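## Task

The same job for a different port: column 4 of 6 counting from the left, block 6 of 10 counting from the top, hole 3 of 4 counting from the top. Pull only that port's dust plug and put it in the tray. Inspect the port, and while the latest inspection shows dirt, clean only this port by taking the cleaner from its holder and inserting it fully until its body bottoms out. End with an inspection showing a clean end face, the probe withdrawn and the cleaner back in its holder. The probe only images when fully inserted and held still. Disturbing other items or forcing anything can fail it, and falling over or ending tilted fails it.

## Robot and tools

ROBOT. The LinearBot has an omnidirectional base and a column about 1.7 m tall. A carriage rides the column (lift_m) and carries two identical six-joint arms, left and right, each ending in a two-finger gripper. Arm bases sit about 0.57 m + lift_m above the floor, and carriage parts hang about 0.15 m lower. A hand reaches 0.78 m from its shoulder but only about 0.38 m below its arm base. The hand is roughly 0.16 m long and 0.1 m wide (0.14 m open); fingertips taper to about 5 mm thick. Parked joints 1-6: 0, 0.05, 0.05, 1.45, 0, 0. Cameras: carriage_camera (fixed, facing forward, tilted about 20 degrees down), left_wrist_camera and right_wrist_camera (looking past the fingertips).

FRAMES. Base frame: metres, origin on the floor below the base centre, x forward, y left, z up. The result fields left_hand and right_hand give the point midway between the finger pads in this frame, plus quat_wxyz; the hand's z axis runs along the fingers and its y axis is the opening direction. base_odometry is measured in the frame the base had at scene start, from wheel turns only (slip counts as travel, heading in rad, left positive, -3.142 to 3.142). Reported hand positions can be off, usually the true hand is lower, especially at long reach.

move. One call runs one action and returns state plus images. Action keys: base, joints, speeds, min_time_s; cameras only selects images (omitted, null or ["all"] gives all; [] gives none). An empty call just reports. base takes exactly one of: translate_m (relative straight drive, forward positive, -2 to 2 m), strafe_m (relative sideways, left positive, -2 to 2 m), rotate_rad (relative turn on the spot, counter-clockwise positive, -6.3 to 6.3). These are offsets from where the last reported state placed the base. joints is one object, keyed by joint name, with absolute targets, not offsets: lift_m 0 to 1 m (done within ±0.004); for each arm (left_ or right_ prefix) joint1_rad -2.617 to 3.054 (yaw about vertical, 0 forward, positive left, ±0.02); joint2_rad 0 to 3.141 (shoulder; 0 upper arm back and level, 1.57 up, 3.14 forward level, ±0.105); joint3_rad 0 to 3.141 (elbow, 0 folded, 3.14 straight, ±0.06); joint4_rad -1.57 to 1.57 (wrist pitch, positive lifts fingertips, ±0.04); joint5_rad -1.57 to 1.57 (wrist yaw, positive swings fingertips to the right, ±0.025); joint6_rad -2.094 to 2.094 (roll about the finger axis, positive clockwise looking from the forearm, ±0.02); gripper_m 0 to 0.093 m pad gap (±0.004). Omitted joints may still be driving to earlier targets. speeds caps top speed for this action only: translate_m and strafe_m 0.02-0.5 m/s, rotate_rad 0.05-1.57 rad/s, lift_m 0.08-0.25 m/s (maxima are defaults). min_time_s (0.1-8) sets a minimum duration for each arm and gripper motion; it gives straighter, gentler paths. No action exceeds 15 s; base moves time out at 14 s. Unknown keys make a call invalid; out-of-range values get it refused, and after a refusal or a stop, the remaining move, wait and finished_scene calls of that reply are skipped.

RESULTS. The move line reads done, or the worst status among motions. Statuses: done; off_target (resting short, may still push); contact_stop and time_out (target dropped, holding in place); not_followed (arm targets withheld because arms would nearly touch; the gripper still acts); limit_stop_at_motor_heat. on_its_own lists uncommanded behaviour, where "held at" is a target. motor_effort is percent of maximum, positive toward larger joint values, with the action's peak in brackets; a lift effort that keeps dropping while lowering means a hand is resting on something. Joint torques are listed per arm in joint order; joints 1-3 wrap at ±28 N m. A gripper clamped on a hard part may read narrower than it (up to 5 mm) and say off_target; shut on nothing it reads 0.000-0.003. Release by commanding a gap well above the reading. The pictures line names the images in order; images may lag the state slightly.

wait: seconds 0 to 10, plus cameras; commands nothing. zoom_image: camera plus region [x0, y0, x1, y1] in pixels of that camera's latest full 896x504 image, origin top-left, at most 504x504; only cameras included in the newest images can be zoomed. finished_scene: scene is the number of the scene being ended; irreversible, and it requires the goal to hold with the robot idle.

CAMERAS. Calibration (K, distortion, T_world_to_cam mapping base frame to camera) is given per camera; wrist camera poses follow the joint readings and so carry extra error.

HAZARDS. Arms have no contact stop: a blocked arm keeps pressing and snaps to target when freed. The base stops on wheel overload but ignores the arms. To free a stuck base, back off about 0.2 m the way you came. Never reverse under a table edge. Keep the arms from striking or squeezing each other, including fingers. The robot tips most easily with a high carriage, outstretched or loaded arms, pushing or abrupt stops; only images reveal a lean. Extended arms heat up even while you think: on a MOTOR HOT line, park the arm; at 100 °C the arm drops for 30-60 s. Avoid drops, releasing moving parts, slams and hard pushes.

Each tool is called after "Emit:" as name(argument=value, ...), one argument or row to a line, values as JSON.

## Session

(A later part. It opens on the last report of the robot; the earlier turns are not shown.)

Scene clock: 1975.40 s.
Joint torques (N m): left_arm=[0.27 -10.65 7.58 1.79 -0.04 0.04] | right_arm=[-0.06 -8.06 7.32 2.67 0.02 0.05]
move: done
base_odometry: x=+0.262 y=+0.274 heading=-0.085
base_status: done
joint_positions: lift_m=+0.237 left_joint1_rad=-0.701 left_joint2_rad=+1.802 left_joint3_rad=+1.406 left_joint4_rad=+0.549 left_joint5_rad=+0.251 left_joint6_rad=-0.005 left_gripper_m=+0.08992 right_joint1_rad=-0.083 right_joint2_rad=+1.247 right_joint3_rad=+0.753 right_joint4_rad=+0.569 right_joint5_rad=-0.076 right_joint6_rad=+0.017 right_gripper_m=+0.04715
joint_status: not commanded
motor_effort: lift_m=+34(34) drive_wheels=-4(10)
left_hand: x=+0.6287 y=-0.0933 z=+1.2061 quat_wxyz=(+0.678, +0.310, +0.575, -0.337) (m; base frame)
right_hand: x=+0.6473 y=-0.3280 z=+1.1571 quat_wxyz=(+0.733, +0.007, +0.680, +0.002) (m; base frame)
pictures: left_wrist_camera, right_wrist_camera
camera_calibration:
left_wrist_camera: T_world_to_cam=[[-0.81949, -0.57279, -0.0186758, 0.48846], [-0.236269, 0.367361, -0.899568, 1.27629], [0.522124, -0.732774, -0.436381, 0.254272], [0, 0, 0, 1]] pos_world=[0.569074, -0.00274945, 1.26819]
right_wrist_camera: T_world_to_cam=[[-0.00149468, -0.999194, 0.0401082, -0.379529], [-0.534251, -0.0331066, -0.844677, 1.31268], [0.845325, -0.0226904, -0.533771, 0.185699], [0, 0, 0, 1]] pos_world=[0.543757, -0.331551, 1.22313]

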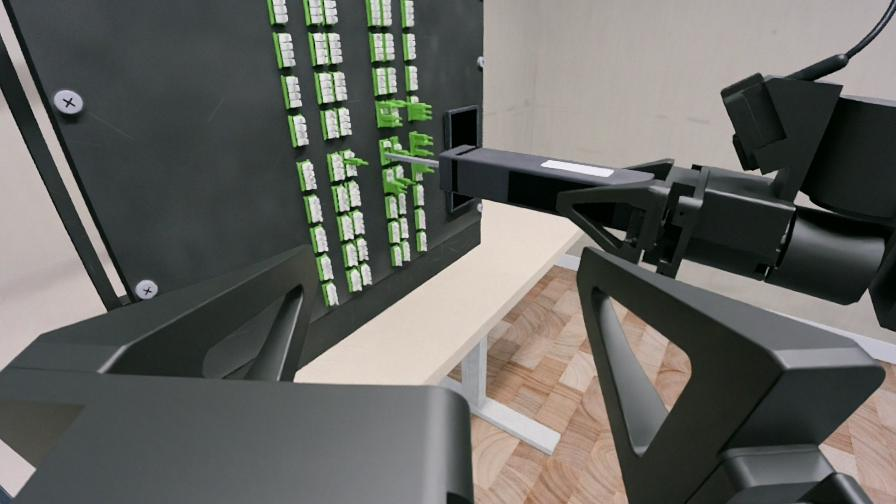

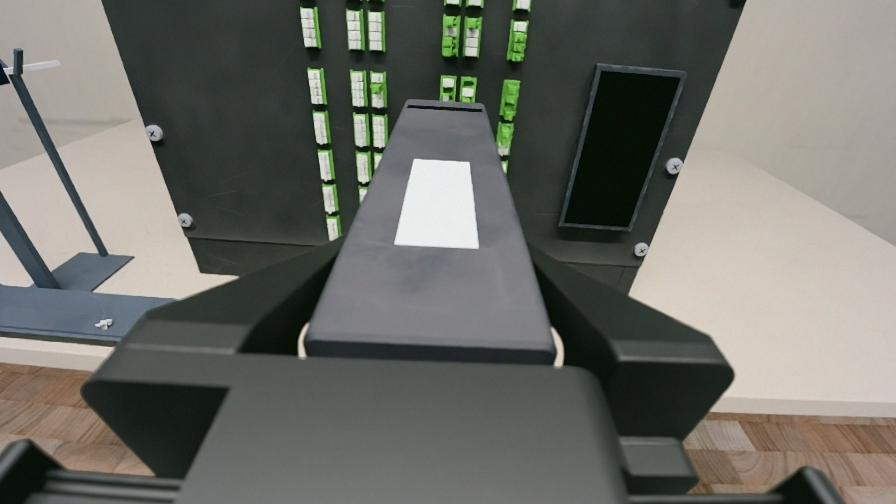

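Emit:
move(
  base={"translate_m":-0.007},
  speeds={"translate_m":0.03},
  cameras=[],
)

Emit:
move(
  joints={"lift_m":0.2405},
  speeds={"lift_m":0.08},
  cameras=[],
)

Emit:
move(
  joints={"lift_m":0.2445},
  speeds={"lift_m":0.08},
  cameras=["left_wrist_camera","right_wrist_camera"],
)

Scene clock: 1980.83 s.
Joint torques (N m): left_arm=[0.28 -10.73 7.45 1.75 -0.04 0.06] | right_arm=[-0.08 -9.88 6.12 2.62 -0.07 0.05]
move: done
base_odometry: x=+0.256 y=+0.274 heading=-0.084
base_status: done
joint_positions: lift_m=+0.237 left_joint1_rad=-0.701 left_joint2_rad=+1.802 left_joint3_rad=+1.406 left_joint4_rad=+0.549 left_joint5_rad=+0.251 left_joint6_rad=-0.005 left_gripper_m=+0.08992 right_joint1_rad=-0.083 right_joint2_rad=+1.268 right_joint3_rad=+0.769 right_joint4_rad=+0.574 right_joint5_rad=-0.070 right_joint6_rad=+0.017 right_gripper_m=+0.04713
joint_status: not commanded
motor_effort: lift_m=+33(34) drive_wheels=-7(15)
left_hand: x=+0.6287 y=-0.0933 z=+1.2061 quat_wxyz=(+0.678, +0.310, +0.575, -0.337) (m; base frame)
right_hand: x=+0.6522 y=-0.3290 z=+1.1574 quat_wxyz=(+0.733, +0.008, +0.680, +0.000) (m; base frame)
pictures: none
No camera images: "cameras" was empty.

Scene clock: 1981.63 s.
Joint torques (N m): left_arm=[0.16 -10.85 7.61 1.71 -0.09 0.02] | right_arm=[-0.09 -7.17 7.13 2.93 -0.05 0.05]
move: done
base_odometry: x=+0.255 y=+0.274 heading=-0.085
base_status: not commanded
joint_positions: lift_m=+0.241 left_joint1_rad=-0.701 left_joint2_rad=+1.802 left_joint3_rad=+1.406 left_joint4_rad=+0.550 left_joint5_rad=+0.251 left_joint6_rad=-0.005 left_gripper_m=+0.08992 right_joint1_rad=-0.083 right_joint2_rad=+1.239 right_joint3_rad=+0.756 right_joint4_rad=+0.546 right_joint5_rad=-0.070 right_joint6_rad=+0.017 right_gripper_m=+0.04713
joint_status: all done
motor_effort: lift_m=+34(38) drive_wheels=-3(7)
left_hand: x=+0.6287 y=-0.0932 z=+1.2103 quat_wxyz=(+0.679, +0.309, +0.575, -0.337) (m; base frame)
right_hand: x=+0.6460 y=-0.3284 z=+1.1605 quat_wxyz=(+0.729, +0.009, +0.684, +0.000) (m; base frame)
pictures: none
No camera images: "cameras" was empty.

Scene clock: 1982.13 s.
Joint torques (N m): left_arm=[0.36 -10.66 7.49 1.74 -0.05 -0.04] | right_arm=[-0.08 -7.08 7.31 2.99 -0.05 0.05]
move: done
base_odometry: x=+0.255 y=+0.274 heading=-0.085
base_status: not commanded
joint_positions: lift_m=+0.244 left_joint1_rad=-0.701 left_joint2_rad=+1.802 left_joint3_rad=+1.406 left_joint4_rad=+0.551 left_joint5_rad=+0.251 left_joint6_rad=-0.005 left_gripper_m=+0.08992 right_joint1_rad=-0.083 right_joint2_rad=+1.237 right_joint3_rad=+0.753 right_joint4_rad=+0.541 right_joint5_rad=-0.070 right_joint6_rad=+0.017 right_gripper_m=+0.04713
joint_status: all done
motor_effort: lift_m=+34(39) drive_wheels=+4(4)
left_hand: x=+0.6287 y=-0.0932 z=+1.2146 quat_wxyz=(+0.679, +0.309, +0.574, -0.337) (m; base frame)
right_hand: x=+0.6457 y=-0.3284 z=+1.1624 quat_wxyz=(+0.727, +0.009, +0.687, +0.000) (m; base frame)
pictures: left_wrist_camera, right_wrist_camera
camera_calibration:
left_wrist_camera: T_world_to_cam=[[-0.819447, -0.572832, -0.0192228, 0.489182], [-0.234717, 0.365987, -0.900534, 1.28402], [0.52289, -0.733429, -0.43436, 0.255057], [0, 0, 0, 1]] pos_world=[0.568872, -0.00264772, 1.27649]
right_wrist_camera: T_world_to_cam=[[-0.00541593, -0.999248, 0.0383883, -0.375678], [-0.549055, -0.0291132, -0.835279, 1.31624], [0.835769, -0.0256011, -0.548484, 0.212208], [0, 0, 0, 1]] pos_world=[0.543296, -0.331643, 1.23024]

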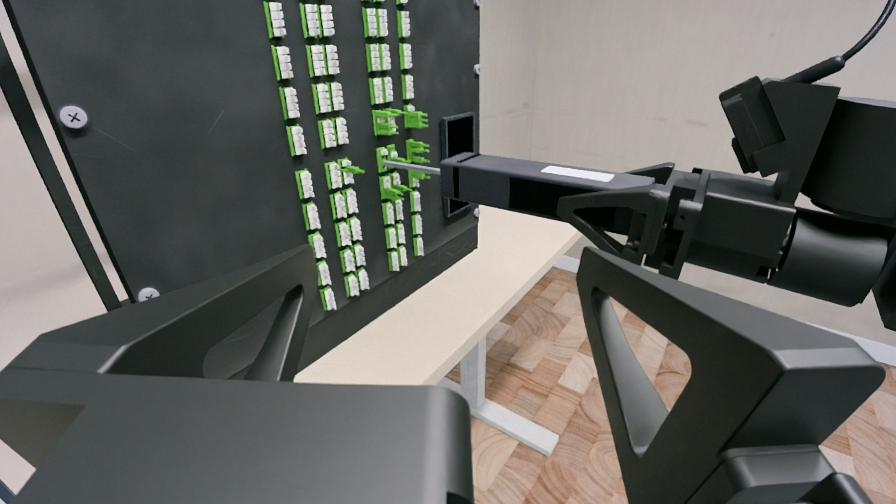

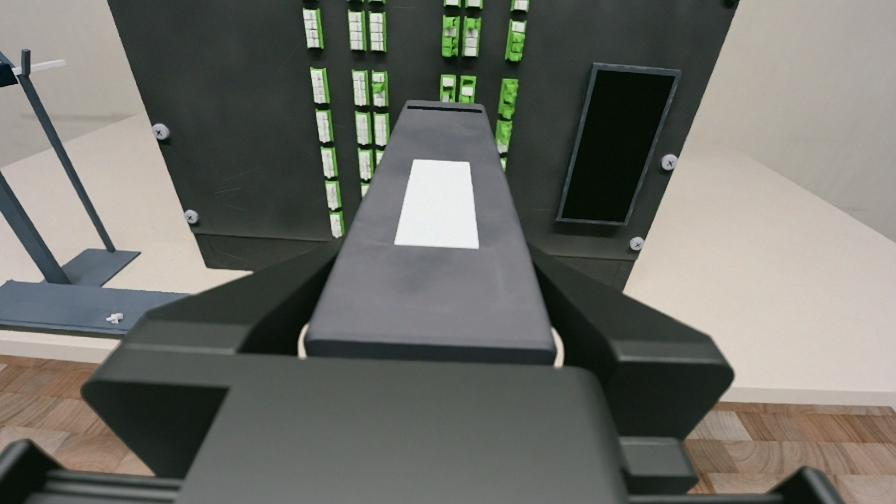

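Emit:
zoom_image(
  camera="right_wrist_camera",
  region=[425, 50, 485, 110],
)

Emit:
zoom_image(
  camera="left_wrist_camera",
  region=[365, 130, 445, 190],
)

Scaled by 8.400 from the camera's 896x504 image, which has a finer 1280x720 frame.

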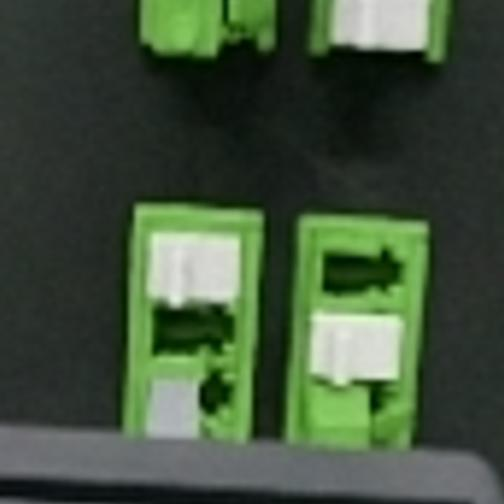

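Scaled by 6.300 from the camera's 896x504 image, which has a finer 1280x720 frame.

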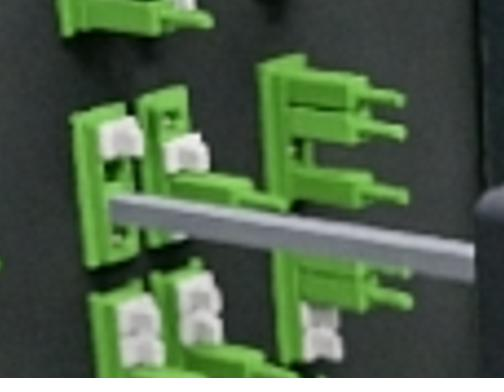

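Emit:
move(
  base={"translate_m":-0.005},
  speeds={"translate_m":0.03},
  cameras=[],
)

Emit:
move(
  joints={"lift_m":0.2425,"right_joint4_rad":0.62},
  speeds={"lift_m":0.08},
  cameras=["left_wrist_camera","right_wrist_camera"],
)

Emit:
zoom_image(
  camera="right_wrist_camera",
  region=[425, 50, 485, 110],
)

Emit:
zoom_image(
  camera="left_wrist_camera",
  region=[360, 130, 440, 190],
)

Scene clock: 1993.60 s.
Joint torques (N m): left_arm=[0.31 -10.62 7.49 1.73 -0.06 0] | right_arm=[-0.1 -6.78 7.36 3.05 -0.05 0.05]
move: done
base_odometry: x=+0.251 y=+0.275 heading=-0.084
base_status: done
joint_positions: lift_m=+0.244 left_joint1_rad=-0.702 left_joint2_rad=+1.802 left_joint3_rad=+1.406 left_joint4_rad=+0.551 left_joint5_rad=+0.251 left_joint6_rad=-0.005 left_gripper_m=+0.08992 right_joint1_rad=-0.083 right_joint2_rad=+1.234 right_joint3_rad=+0.753 right_joint4_rad=+0.536 right_joint5_rad=-0.070 right_joint6_rad=+0.017 right_gripper_m=+0.04713
joint_status: not commanded
motor_effort: lift_m=+34(34) drive_wheels=+4(11)
left_hand: x=+0.6284 y=-0.0935 z=+1.2145 quat_wxyz=(+0.679, +0.310, +0.574, -0.337) (m; base frame)
right_hand: x=+0.6452 y=-0.3284 z=+1.1624 quat_wxyz=(+0.726, +0.009, +0.687, +0.001) (m; base frame)
pictures: none
No camera images: "cameras" was empty.

Scene clock: 1994.03 s.
Joint torques (N m): left_arm=[0.43 -10.78 7.38 1.79 -0.07 0.02] | right_arm=[-0.06 -6.76 7.38 3.11 -0.06 0.05]
move: off_target
base_odometry: x=+0.251 y=+0.275 heading=-0.084
base_status: not commanded
joint_positions: lift_m=+0.242 left_joint1_rad=-0.702 left_joint2_rad=+1.802 left_joint3_rad=+1.406 left_joint4_rad=+0.548 left_joint5_rad=+0.251 left_joint6_rad=-0.005 left_gripper_m=+0.08992 right_joint1_rad=-0.083 right_joint2_rad=+1.234 right_joint3_rad=+0.752 right_joint4_rad=+0.536 right_joint5_rad=-0.070 right_joint6_rad=+0.017 right_gripper_m=+0.04713
joint_status: right_joint4_rad off_target (ended at +0.536, target +0.620); the others done
motor_effort: lift_m=+34(35) drive_wheels=+4(4)
left_hand: x=+0.6284 y=-0.0936 z=+1.2117 quat_wxyz=(+0.678, +0.310, +0.575, -0.337) (m; base frame)
right_hand: x=+0.6451 y=-0.3284 z=+1.1599 quat_wxyz=(+0.726, +0.009, +0.688, +0.001) (m; base frame)
pictures: left_wrist_camera, right_wrist_camera
camera_calibration:
left_wrist_camera: T_world_to_cam=[[-0.819941, -0.572151, -0.0184228, 0.488252], [-0.236738, 0.368215, -0.899095, 1.28126], [0.521202, -0.732844, -0.437365, 0.258408], [0, 0, 0, 1]] pos_world=[0.568978, -0.00305345, 1.27399]
right_wrist_camera: T_world_to_cam=[[-0.00532762, -0.999257, 0.0381844, -0.375395], [-0.551574, -0.0289144, -0.833625, 1.31358], [0.834109, -0.0255028, -0.55101, 0.215379], [0, 0, 0, 1]] pos_world=[0.542888, -0.331642, 1.22804]

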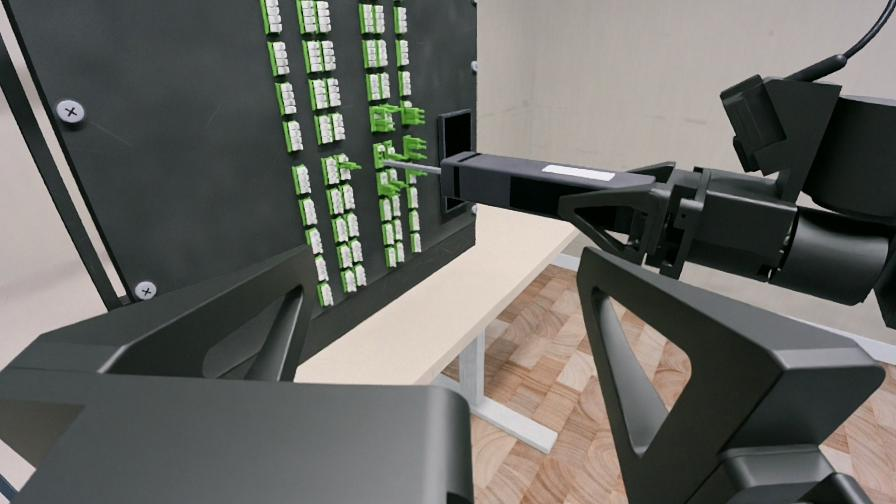

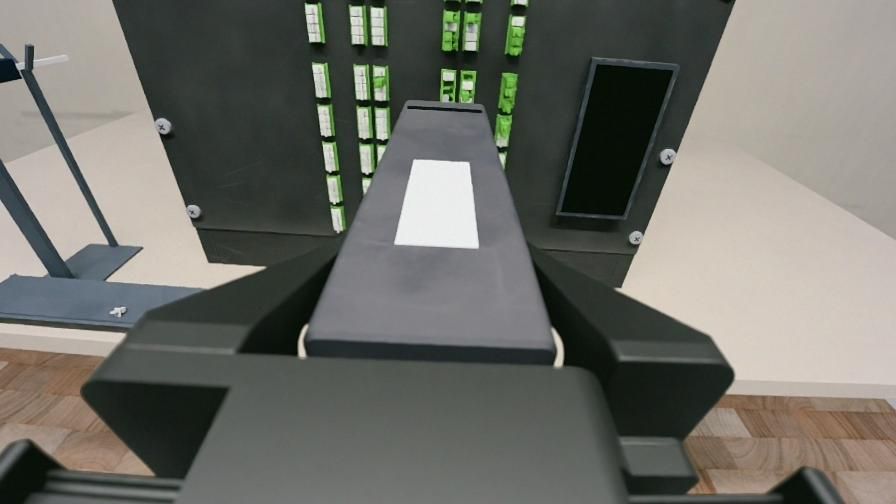

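Scaled by 8.400 from the camera's 896x504 image, which has a finer 1280x720 frame.

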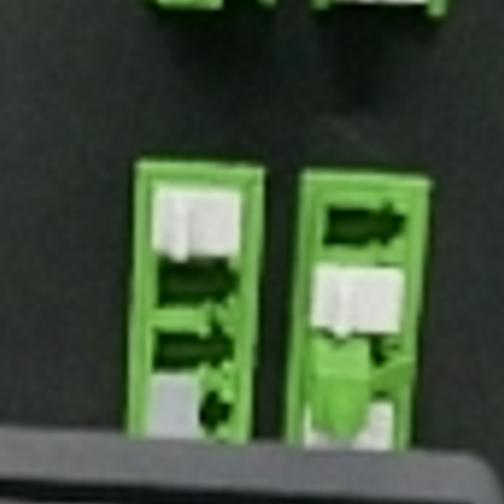

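Scaled by 6.300 from the camera's 896x504 image, which has a finer 1280x720 frame.

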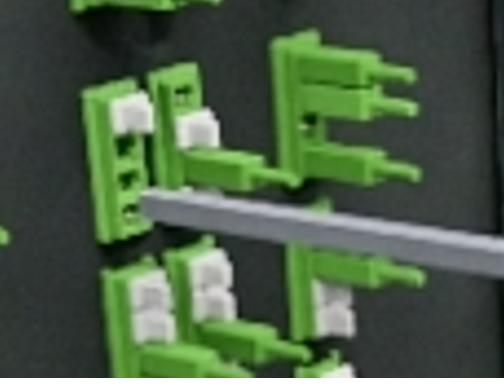

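Emit:
move(
  joints={"lift_m":0.2433,"right_joint5_rad":-0.055},
  base={"translate_m":0.004},
  speeds={"translate_m":0.03,"lift_m":0.08},
  cameras=[],
)

Emit:
move(
  joints={"right_joint5_rad":-0.066},
  cameras=["left_wrist_camera","right_wrist_camera"],
)

Emit:
zoom_image(
  camera="right_wrist_camera",
  region=[425, 50, 485, 110],
)

Emit:
zoom_image(
  camera="left_wrist_camera",
  region=[360, 130, 440, 190],
)

Scene clock: 2003.13 s.
Joint torques (N m): left_arm=[0.06 -10.76 7.47 1.79 -0.01 0.03] | right_arm=[-0.08 -6.42 7.57 3.1 0.07 0.05]
move: done
base_odometry: x=+0.254 y=+0.275 heading=-0.085
base_status: done
joint_positions: lift_m=+0.243 left_joint1_rad=-0.700 left_joint2_rad=+1.802 left_joint3_rad=+1.406 left_joint4_rad=+0.548 left_joint5_rad=+0.250 left_joint6_rad=-0.005 left_gripper_m=+0.08992 right_joint1_rad=-0.083 right_joint2_rad=+1.231 right_joint3_rad=+0.750 right_joint4_rad=+0.536 right_joint5_rad=-0.064 right_joint6_rad=+0.017 right_gripper_m=+0.04713
joint_status: all done
motor_effort: lift_m=+35(38) drive_wheels=+3(8)
left_hand: x=+0.6293 y=-0.0928 z=+1.2125 quat_wxyz=(+0.678, +0.309, +0.576, -0.336) (m; base frame)
right_hand: x=+0.6443 y=-0.3294 z=+1.1612 quat_wxyz=(+0.727, +0.011, +0.687, -0.002) (m; base frame)
pictures: none
No camera images: "cameras" was empty.

Scene clock: 2003.43 s.
Joint torques (N m): left_arm=[0.18 -10.76 7.47 1.79 -0.07 -0.01] | right_arm=[-0.08 -6.41 7.57 3.1 -0.03 0.05]
move: done
base_odometry: x=+0.254 y=+0.275 heading=-0.085
base_status: not commanded
joint_positions: lift_m=+0.243 left_joint1_rad=-0.700 left_joint2_rad=+1.802 left_joint3_rad=+1.406 left_joint4_rad=+0.548 left_joint5_rad=+0.250 left_joint6_rad=-0.005 left_gripper_m=+0.08992 right_joint1_rad=-0.083 right_joint2_rad=+1.231 right_joint3_rad=+0.750 right_joint4_rad=+0.536 right_joint5_rad=-0.064 right_joint6_rad=+0.017 right_gripper_m=+0.04713
joint_status: all done
motor_effort: lift_m=+35(35) drive_wheels=+2(3)
left_hand: x=+0.6293 y=-0.0928 z=+1.2125 quat_wxyz=(+0.678, +0.309, +0.576, -0.336) (m; base frame)
right_hand: x=+0.6443 y=-0.3294 z=+1.1612 quat_wxyz=(+0.727, +0.011, +0.687, -0.002) (m; base frame)
pictures: left_wrist_camera, right_wrist_camera
camera_calibration:
left_wrist_camera: T_world_to_cam=[[-0.818641, -0.574013, -0.0183284, 0.488232], [-0.237646, 0.367633, -0.899094, 1.28232], [0.52283, -0.73168, -0.437371, 0.257937], [0, 0, 0, 1]] pos_world=[0.569569, -0.00244392, 1.27469]
right_wrist_camera: T_world_to_cam=[[-0.0118306, -0.999212, 0.0378784, -0.371918], [-0.550119, -0.025129, -0.834708, 1.31564], [0.835002, -0.0307127, -0.549389, 0.212559], [0, 0, 0, 1]] pos_world=[0.541872, -0.332036, 1.22904]

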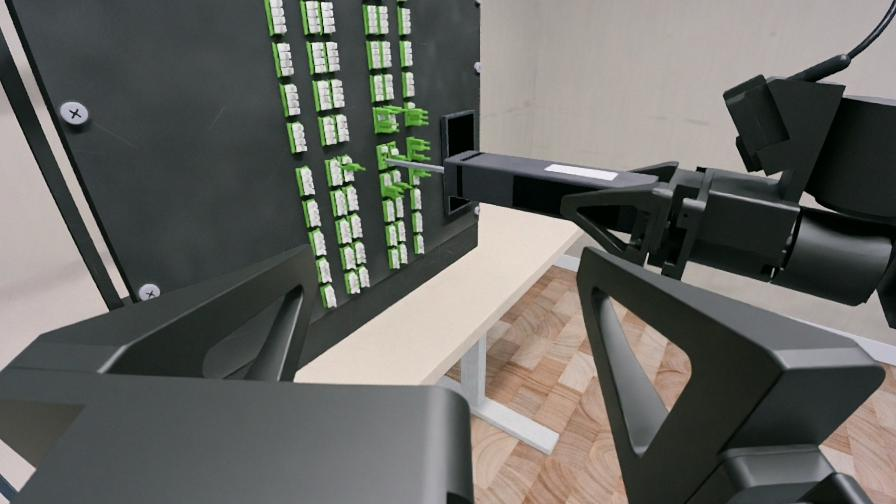

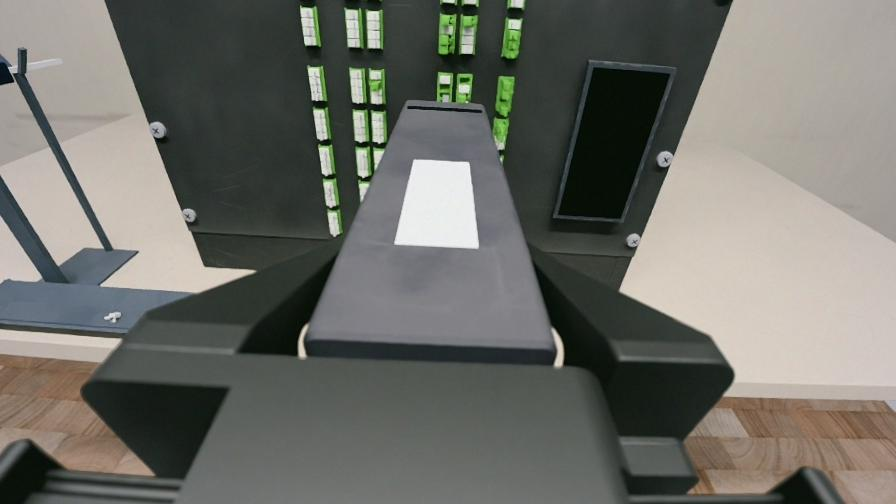

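Scaled by 8.400 from the camera's 896x504 image, which has a finer 1280x720 frame.

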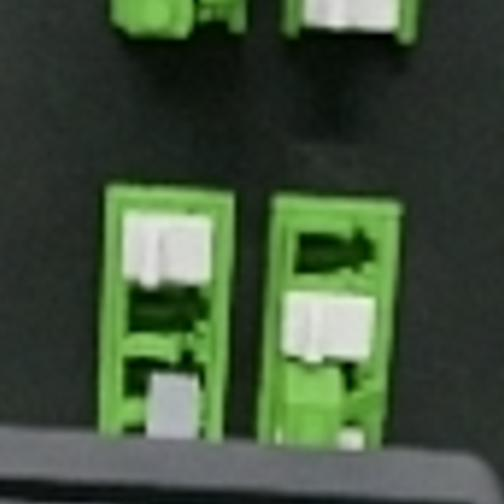

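Scaled by 6.300 from the camera's 896x504 image, which has a finer 1280x720 frame.

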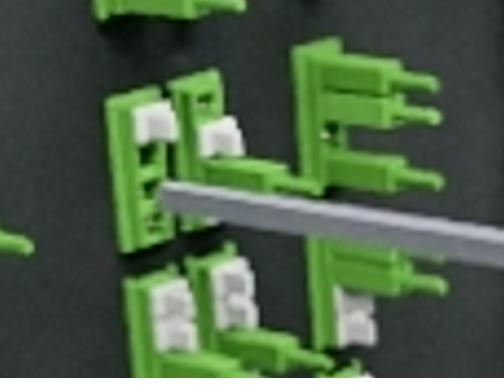

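Emit:
move(
  joints={"right_joint5_rad":-0.080},
  cameras=[],
)

Emit:
move(
  joints={"right_joint5_rad":-0.069},
  cameras=["right_wrist_camera"],
)

Emit:
zoom_image(
  camera="right_wrist_camera",
  region=[425, 50, 485, 110],
)

Scene clock: 2010.70 s.
Joint torques (N m): left_arm=[0.1 -10.66 7.46 1.75 -0.02 -0.02] | right_arm=[-0.08 -6.42 7.57 3.1 -0.11 0.05]
move: done
base_odometry: x=+0.254 y=+0.275 heading=-0.085
base_status: not commanded
joint_positions: lift_m=+0.243 left_joint1_rad=-0.700 left_joint2_rad=+1.802 left_joint3_rad=+1.406 left_joint4_rad=+0.548 left_joint5_rad=+0.250 left_joint6_rad=-0.005 left_gripper_m=+0.08992 right_joint1_rad=-0.083 right_joint2_rad=+1.231 right_joint3_rad=+0.750 right_joint4_rad=+0.536 right_joint5_rad=-0.070 right_joint6_rad=+0.017 right_gripper_m=+0.04713
joint_status: all done
motor_effort: lift_m=+35(35) drive_wheels=+3(3)
left_hand: x=+0.6293 y=-0.0928 z=+1.2125 quat_wxyz=(+0.678, +0.309, +0.576, -0.336) (m; base frame)
right_hand: x=+0.6443 y=-0.3284 z=+1.1611 quat_wxyz=(+0.727, +0.009, +0.687, +0.000) (m; base frame)
pictures: none
No camera images: "cameras" was empty.

Scene clock: 2011.00 s.
Joint torques (N m): left_arm=[0.16 -10.7 7.42 1.71 -0.03 0.02] | right_arm=[-0.08 -6.41 7.57 3.1 0 0.05]
move: done
base_odometry: x=+0.254 y=+0.275 heading=-0.085
base_status: not commanded
joint_positions: lift_m=+0.243 left_joint1_rad=-0.700 left_joint2_rad=+1.802 left_joint3_rad=+1.406 left_joint4_rad=+0.548 left_joint5_rad=+0.250 left_joint6_rad=-0.005 left_gripper_m=+0.08992 right_joint1_rad=-0.083 right_joint2_rad=+1.231 right_joint3_rad=+0.750 right_joint4_rad=+0.536 right_joint5_rad=-0.070 right_joint6_rad=+0.017 right_gripper_m=+0.04713
joint_status: all done
motor_effort: lift_m=+35(35) drive_wheels=+3(3)
left_hand: x=+0.6293 y=-0.0928 z=+1.2125 quat_wxyz=(+0.678, +0.309, +0.576, -0.336) (m; base frame)
right_hand: x=+0.6443 y=-0.3284 z=+1.1611 quat_wxyz=(+0.727, +0.009, +0.687, +0.000) (m; base frame)
pictures: right_wrist_camera
camera_calibration:
right_wrist_camera: T_world_to_cam=[[-0.00570658, -0.999252, 0.0382548, -0.375318], [-0.54996, -0.0288142, -0.834694, 1.31439], [0.835171, -0.0258018, -0.549384, 0.214003], [0, 0, 0, 1]] pos_world=[0.541992, -0.331642, 1.22904]

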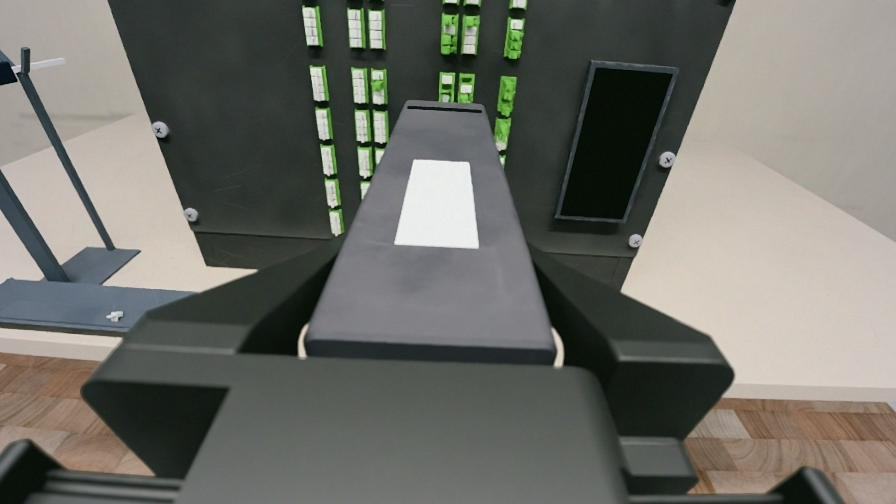

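Scaled by 8.400 from the camera's 896x504 image, which has a finer 1280x720 frame.

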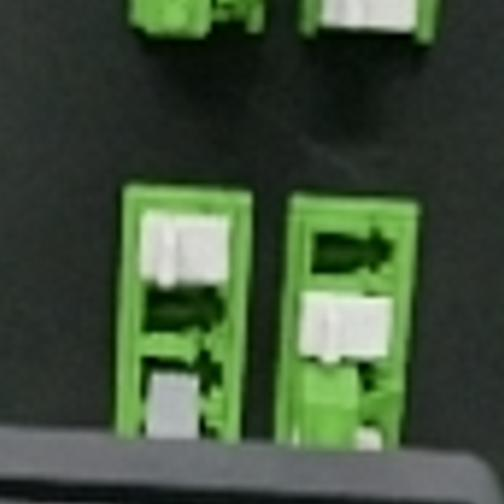

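Emit:
move(
  joints={"lift_m":0.2425},
  base={"translate_m":0.003},
  speeds={"translate_m":0.03,"lift_m":0.08},
  cameras=["left_wrist_camera","right_wrist_camera"],
)

Emit:
zoom_image(
  camera="right_wrist_camera",
  region=[425, 50, 485, 110],
)

Emit:
zoom_image(
  camera="left_wrist_camera",
  region=[360, 130, 440, 190],
)

Scene clock: 2014.70 s.
Joint torques (N m): left_arm=[0.02 -10.55 7.56 1.76 -0.01 0.03] | right_arm=[-0.08 -5.41 7.88 3.15 0.02 0.06]
move: done
MOTOR HOT: joint 4 (wrist pitch) of the right arm reports 75 °C; the controller stops that arm at 100 °C. To cool a motor, set the load down, stop pushing, or move to a pose that needs little force.
base_odometry: x=+0.257 y=+0.274 heading=-0.085
base_status: done
joint_positions: lift_m=+0.242 left_joint1_rad=-0.700 left_joint2_rad=+1.802 left_joint3_rad=+1.406 left_joint4_rad=+0.548 left_joint5_rad=+0.250 left_joint6_rad=-0.005 left_gripper_m=+0.08992 right_joint1_rad=-0.083 right_joint2_rad=+1.220 right_joint3_rad=+0.747 right_joint4_rad=+0.531 right_joint5_rad=-0.071 right_joint6_rad=+0.017 right_gripper_m=+0.04713
joint_status: all done
motor_effort: lift_m=+34(34) drive_wheels=+3(11)
left_hand: x=+0.6294 y=-0.0926 z=+1.2118 quat_wxyz=(+0.678, +0.309, +0.576, -0.336) (m; base frame)
right_hand: x=+0.6419 y=-0.3279 z=+1.1617 quat_wxyz=(+0.727, +0.008, +0.686, +0.001) (m; base frame)
pictures: left_wrist_camera, right_wrist_camera
camera_calibration:
left_wrist_camera: T_world_to_cam=[[-0.81842, -0.574328, -0.018361, 0.48833], [-0.23776, 0.367553, -0.899097, 1.28171], [0.523125, -0.731473, -0.437365, 0.257551], [0, 0, 0, 1]] pos_world=[0.569667, -0.00224233, 1.27399]
right_wrist_camera: T_world_to_cam=[[-0.00431064, -0.99925, 0.0384746, -0.376072], [-0.548319, -0.0298134, -0.835737, 1.31343], [0.836258, -0.0246989, -0.54778, 0.214117], [0, 0, 0, 1]] pos_world=[0.539502, -0.331344, 1.22944]

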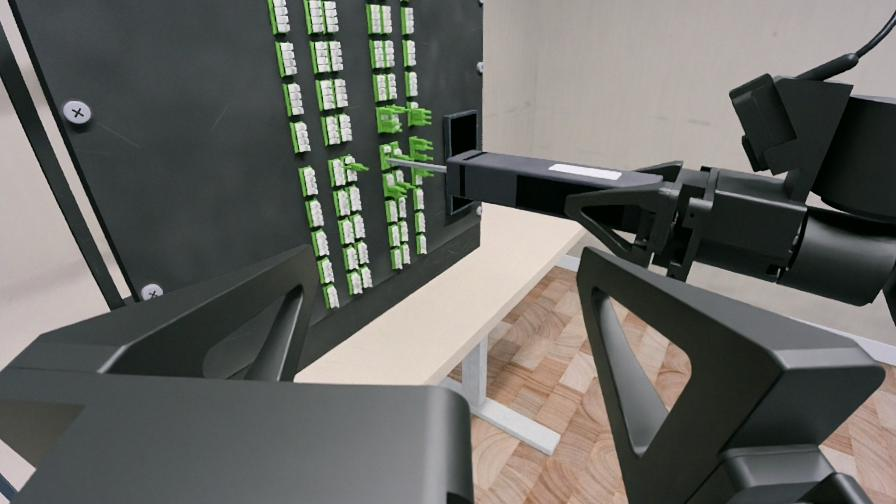

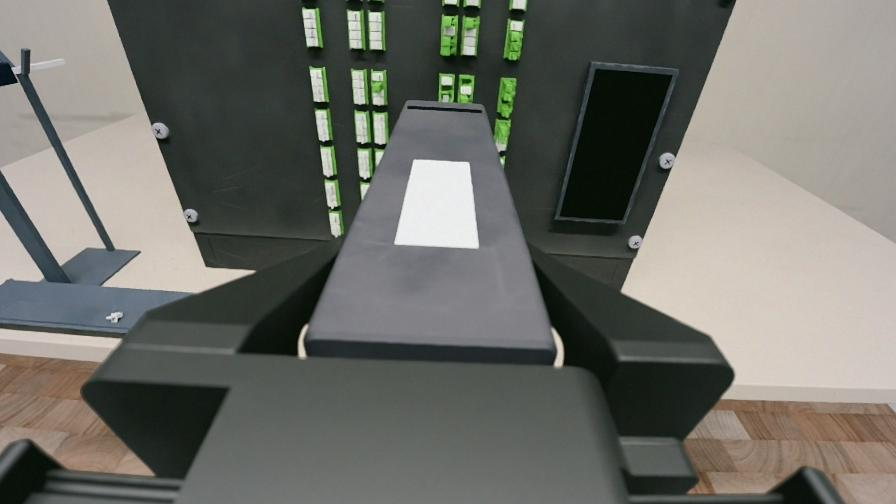

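Scaled by 8.400 from the camera's 896x504 image, which has a finer 1280x720 frame.

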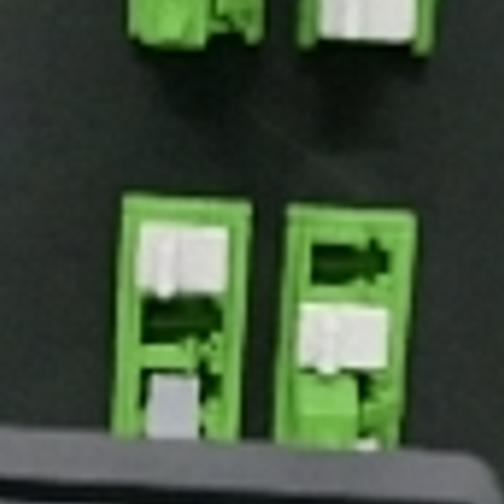

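Scaled by 6.300 from the camera's 896x504 image, which has a finer 1280x720 frame.

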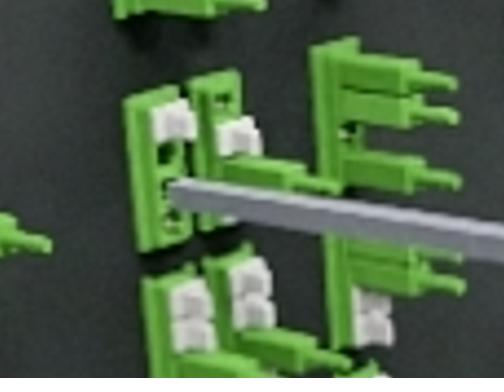

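Emit:
move(
  joints={"right_joint5_rad":-0.083},
  base={"translate_m":-0.003},
  speeds={"translate_m":0.03},
  cameras=[],
)

Emit:
move(
  joints={"right_joint5_rad":-0.072},
  cameras=["right_wrist_camera"],
)

Emit:
zoom_image(
  camera="right_wrist_camera",
  region=[425, 50, 485, 110],
)

Scene clock: 2020.03 s.
Joint torques (N m): left_arm=[0.18 -10.71 7.39 1.81 -0.04 0.03] | right_arm=[-0.14 -5.39 7.95 3.11 -0.08 0.05]
move: done
MOTOR HOT: still on. Joint 4 (wrist pitch) of the right arm reports 74 °C.
base_odometry: x=+0.254 y=+0.275 heading=-0.085
base_status: done
joint_positions: lift_m=+0.242 left_joint1_rad=-0.701 left_joint2_rad=+1.802 left_joint3_rad=+1.406 left_joint4_rad=+0.548 left_joint5_rad=+0.250 left_joint6_rad=-0.005 left_gripper_m=+0.08992 right_joint1_rad=-0.083 right_joint2_rad=+1.220 right_joint3_rad=+0.747 right_joint4_rad=+0.534 right_joint5_rad=-0.075 right_joint6_rad=+0.017 right_gripper_m=+0.04713
joint_status: all done
motor_effort: lift_m=+34(34) drive_wheels=+0(4)
left_hand: x=+0.6290 y=-0.0931 z=+1.2118 quat_wxyz=(+0.678, +0.309, +0.576, -0.337) (m; base frame)
right_hand: x=+0.6419 y=-0.3273 z=+1.1625 quat_wxyz=(+0.728, +0.007, +0.685, +0.002) (m; base frame)
pictures: none
No camera images: "cameras" was empty.

Scene clock: 2020.33 s.
Joint torques (N m): left_arm=[0.31 -10.85 7.49 1.8 -0.05 0.06] | right_arm=[-0.09 -5.45 7.87 3.1 0.02 0.05]
move: done
MOTOR HOT: still on. Joint 4 (wrist pitch) of the right arm reports 74 °C.
base_odometry: x=+0.254 y=+0.275 heading=-0.085
base_status: not commanded
joint_positions: lift_m=+0.242 left_joint1_rad=-0.701 left_joint2_rad=+1.802 left_joint3_rad=+1.406 left_joint4_rad=+0.548 left_joint5_rad=+0.250 left_joint6_rad=-0.005 left_gripper_m=+0.08992 right_joint1_rad=-0.083 right_joint2_rad=+1.220 right_joint3_rad=+0.747 right_joint4_rad=+0.534 right_joint5_rad=-0.075 right_joint6_rad=+0.017 right_gripper_m=+0.04713
joint_status: all done
motor_effort: lift_m=+34(34) drive_wheels=+0(1)
left_hand: x=+0.6290 y=-0.0931 z=+1.2118 quat_wxyz=(+0.678, +0.309, +0.576, -0.337) (m; base frame)
right_hand: x=+0.6419 y=-0.3273 z=+1.1625 quat_wxyz=(+0.728, +0.007, +0.685, +0.002) (m; base frame)
pictures: right_wrist_camera
camera_calibration:
right_wrist_camera: T_world_to_cam=[[-0.00100852, -0.99924, 0.0389567, -0.378167], [-0.545434, -0.0321021, -0.837539, 1.3136], [0.838153, -0.022093, -0.544987, 0.211037], [0, 0, 0, 1]] pos_world=[0.539222, -0.331048, 1.22994]

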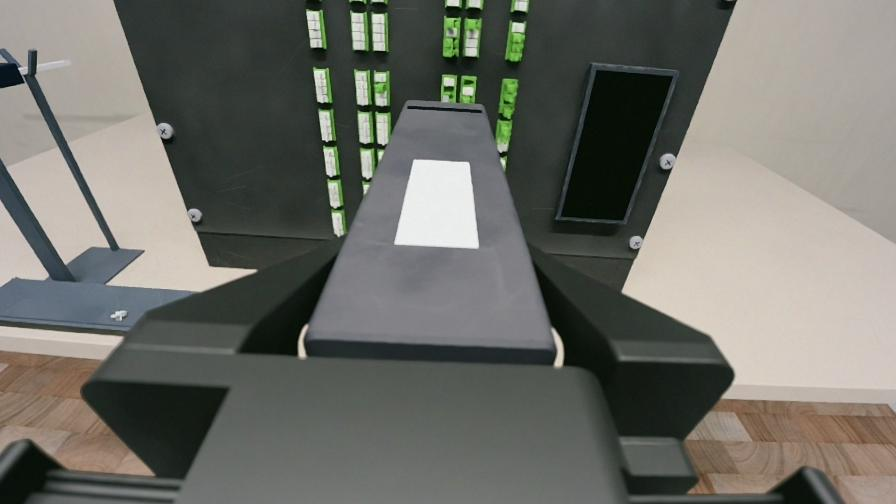

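Scaled by 8.400 from the camera's 896x504 image, which has a finer 1280x720 frame.

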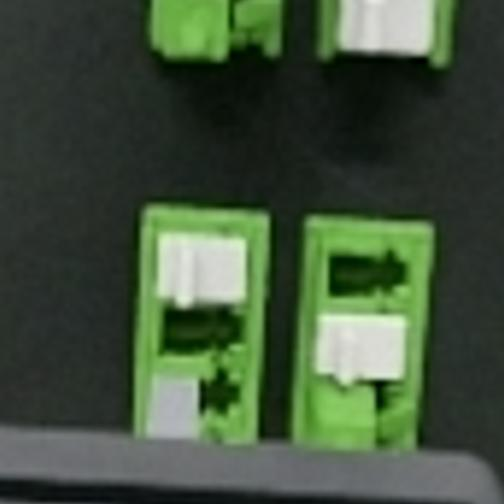

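Emit:
move(
  joints={"right_joint5_rad":-0.062,"lift_m":0.2415},
  speeds={"lift_m":0.08},
  cameras=[],
)

Emit:
move(
  joints={"right_joint5_rad":-0.071},
  cameras=["right_wrist_camera"],
)

Emit:
zoom_image(
  camera="right_wrist_camera",
  region=[425, 50, 485, 110],
)

Scene clock: 2025.97 s.
Joint torques (N m): left_arm=[0.27 -10.59 7.51 1.78 -0.06 0.03] | right_arm=[-0.09 -5.5 7.87 3.12 0.1 0.05]
move: done
MOTOR HOT: still on. Joint 4 (wrist pitch) of the right arm reports 74 °C.
base_odometry: x=+0.254 y=+0.275 heading=-0.085
base_status: not commanded
joint_positions: lift_m=+0.241 left_joint1_rad=-0.701 left_joint2_rad=+1.802 left_joint3_rad=+1.406 left_joint4_rad=+0.548 left_joint5_rad=+0.250 left_joint6_rad=-0.005 left_gripper_m=+0.08992 right_joint1_rad=-0.083 right_joint2_rad=+1.220 right_joint3_rad=+0.747 right_joint4_rad=+0.535 right_joint5_rad=-0.072 right_joint6_rad=+0.017 right_gripper_m=+0.04713
joint_status: all done
motor_effort: lift_m=+34(35) drive_wheels=+0(1)
left_hand: x=+0.6289 y=-0.0931 z=+1.2108 quat_wxyz=(+0.678, +0.309, +0.575, -0.337) (m; base frame)
right_hand: x=+0.6419 y=-0.3278 z=+1.1616 quat_wxyz=(+0.729, +0.008, +0.685, +0.001) (m; base frame)
pictures: none
No camera images: "cameras" was empty.

Scene clock: 2026.27 s.
Joint torques (N m): left_arm=[0.02 -10.55 7.42 1.74 -0.01 0.02] | right_arm=[-0.08 -5.41 7.9 3.12 0 0.05]
move: done
MOTOR HOT: still on. Joint 4 (wrist pitch) of the right arm reports 74 °C.
base_odometry: x=+0.254 y=+0.275 heading=-0.085
base_status: not commanded
joint_positions: lift_m=+0.241 left_joint1_rad=-0.701 left_joint2_rad=+1.802 left_joint3_rad=+1.406 left_joint4_rad=+0.548 left_joint5_rad=+0.250 left_joint6_rad=-0.005 left_gripper_m=+0.08992 right_joint1_rad=-0.083 right_joint2_rad=+1.220 right_joint3_rad=+0.747 right_joint4_rad=+0.535 right_joint5_rad=-0.072 right_joint6_rad=+0.017 right_gripper_m=+0.04713
joint_status: all done
motor_effort: lift_m=+34(34) drive_wheels=+0(1)
left_hand: x=+0.6289 y=-0.0931 z=+1.2108 quat_wxyz=(+0.678, +0.309, +0.575, -0.337) (m; base frame)
right_hand: x=+0.6419 y=-0.3278 z=+1.1616 quat_wxyz=(+0.729, +0.008, +0.685, +0.001) (m; base frame)
pictures: right_wrist_camera
camera_calibration:
right_wrist_camera: T_world_to_cam=[[-0.00410077, -0.999238, 0.038821, -0.37649], [-0.545117, -0.0303124, -0.837812, 1.31351], [0.83835, -0.0245976, -0.544577, 0.209054], [0, 0, 0, 1]] pos_world=[0.539213, -0.331245, 1.22894]

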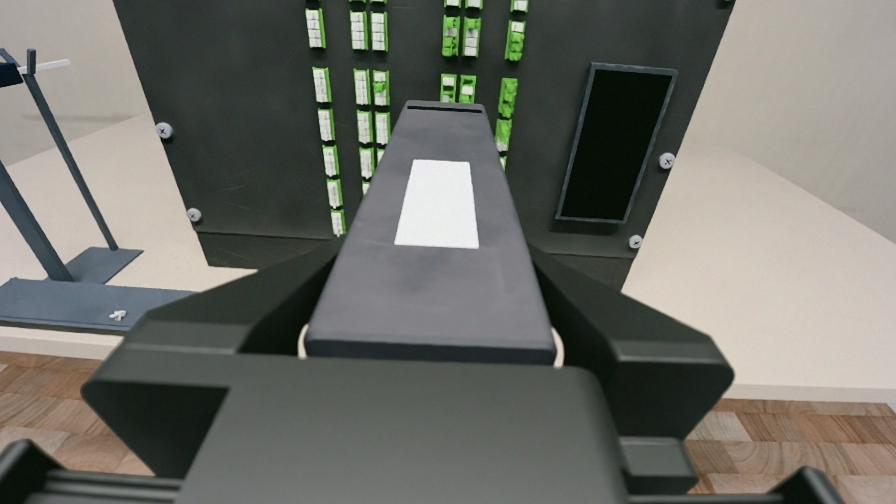

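Scaled by 8.400 from the camera's 896x504 image, which has a finer 1280x720 frame.

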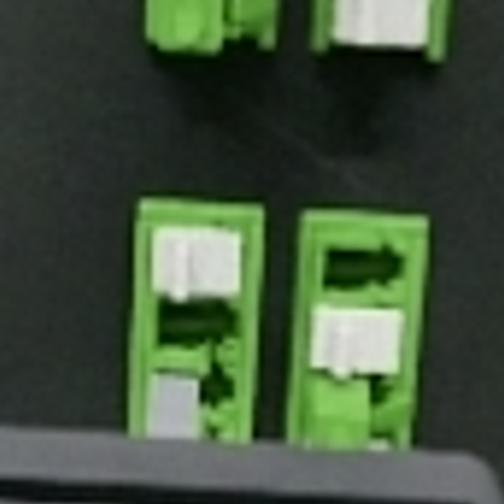

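Emit:
move(
  joints={"right_joint5_rad":-0.0595,"lift_m":0.2412},
  speeds={"lift_m":0.08},
  cameras=[],
)

Emit:
move(
  joints={"right_joint5_rad":-0.0695},
  base={"translate_m":0.003},
  speeds={"translate_m":0.03},
  cameras=["left_wrist_camera","right_wrist_camera"],
)

Emit:
zoom_image(
  camera="right_wrist_camera",
  region=[425, 50, 485, 110],
)

Emit:
zoom_image(
  camera="left_wrist_camera",
  region=[360, 130, 440, 190],
)

Scene clock: 2035.13 s.
Joint torques (N m): left_arm=[0.18 -10.61 7.58 1.73 -0.03 0.04] | right_arm=[-0.06 -5.38 7.91 3.11 0.1 0.05]
move: done
MOTOR HOT: still on. Joint 4 (wrist pitch) of the right arm reports 75 °C.
base_odometry: x=+0.254 y=+0.275 heading=-0.085
base_status: not commanded
joint_positions: lift_m=+0.241 left_joint1_rad=-0.701 left_joint2_rad=+1.802 left_joint3_rad=+1.406 left_joint4_rad=+0.548 left_joint5_rad=+0.250 left_joint6_rad=-0.005 left_gripper_m=+0.08992 right_joint1_rad=-0.083 right_joint2_rad=+1.220 right_joint3_rad=+0.747 right_joint4_rad=+0.535 right_joint5_rad=-0.069 right_joint6_rad=+0.017 right_gripper_m=+0.04713
joint_status: all done
motor_effort: lift_m=+33(33) drive_wheels=+0(0)
left_hand: x=+0.6289 y=-0.0931 z=+1.2106 quat_wxyz=(+0.678, +0.309, +0.575, -0.337) (m; base frame)
right_hand: x=+0.6419 y=-0.3283 z=+1.1614 quat_wxyz=(+0.729, +0.009, +0.685, +0.000) (m; base frame)
pictures: none
No camera images: "cameras" was empty.

Scene clock: 2035.73 s.
Joint torques (N m): left_arm=[0.05 -10.73 7.49 1.73 0 0.02] | right_arm=[-0.02 -5.44 7.98 3.13 -0.01 0.05]
move: done
MOTOR HOT: still on. Joint 4 (wrist pitch) of the right arm reports 75 °C.
base_odometry: x=+0.257 y=+0.274 heading=-0.085
base_status: done
joint_positions: lift_m=+0.241 left_joint1_rad=-0.700 left_joint2_rad=+1.802 left_joint3_rad=+1.406 left_joint4_rad=+0.548 left_joint5_rad=+0.250 left_joint6_rad=-0.005 left_gripper_m=+0.08992 right_joint1_rad=-0.083 right_joint2_rad=+1.219 right_joint3_rad=+0.746 right_joint4_rad=+0.535 right_joint5_rad=-0.070 right_joint6_rad=+0.017 right_gripper_m=+0.04713
joint_status: all done
motor_effort: lift_m=+33(33) drive_wheels=+3(9)
left_hand: x=+0.6293 y=-0.0928 z=+1.2105 quat_wxyz=(+0.678, +0.309, +0.576, -0.336) (m; base frame)
right_hand: x=+0.6418 y=-0.3282 z=+1.1614 quat_wxyz=(+0.729, +0.009, +0.685, +0.000) (m; base frame)
pictures: left_wrist_camera, right_wrist_camera
camera_calibration:
left_wrist_camera: T_world_to_cam=[[-0.818641, -0.574013, -0.0183284, 0.488198], [-0.237646, 0.367633, -0.899094, 1.28061], [0.52283, -0.73168, -0.437371, 0.257106], [0, 0, 0, 1]] pos_world=[0.569569, -0.00244392, 1.27279]
right_wrist_camera: T_world_to_cam=[[-0.00597097, -0.999232, 0.0387201, -0.375444], [-0.544889, -0.0292164, -0.837999, 1.31362], [0.838487, -0.0261018, -0.544296, 0.208143], [0, 0, 0, 1]] pos_world=[0.539008, -0.331343, 1.22864]

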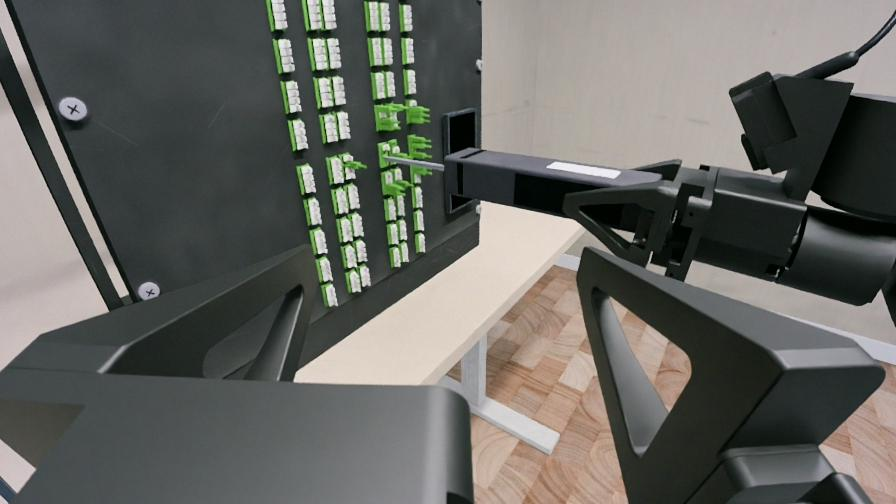

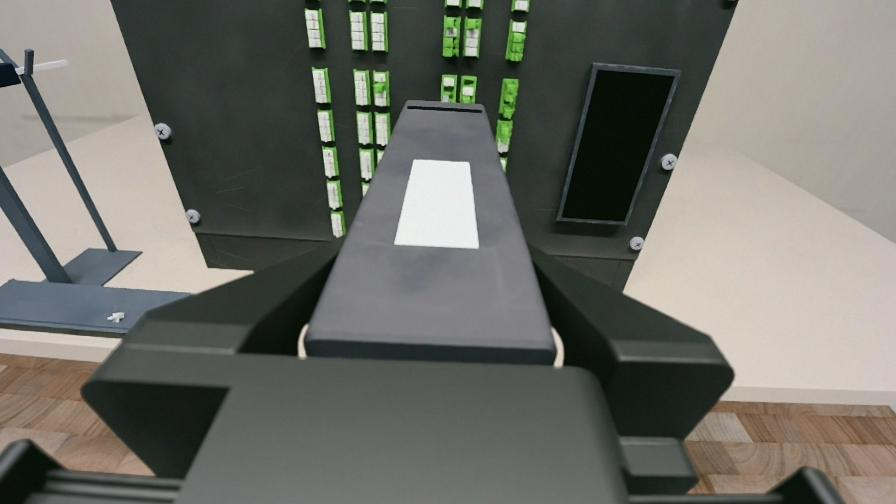

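Scaled by 8.400 from the camera's 896x504 image, which has a finer 1280x720 frame.

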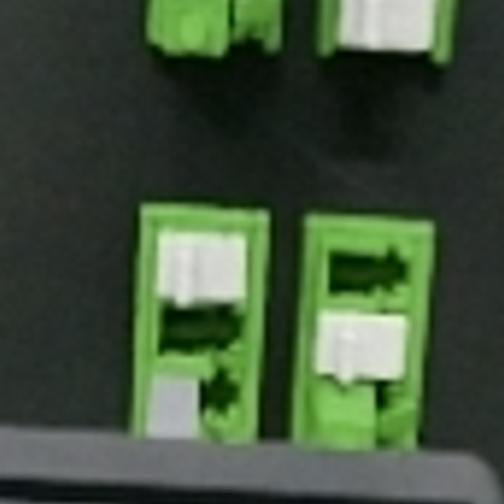

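Scaled by 6.300 from the camera's 896x504 image, which has a finer 1280x720 frame.

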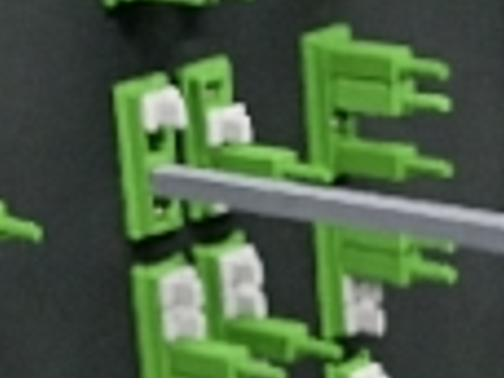

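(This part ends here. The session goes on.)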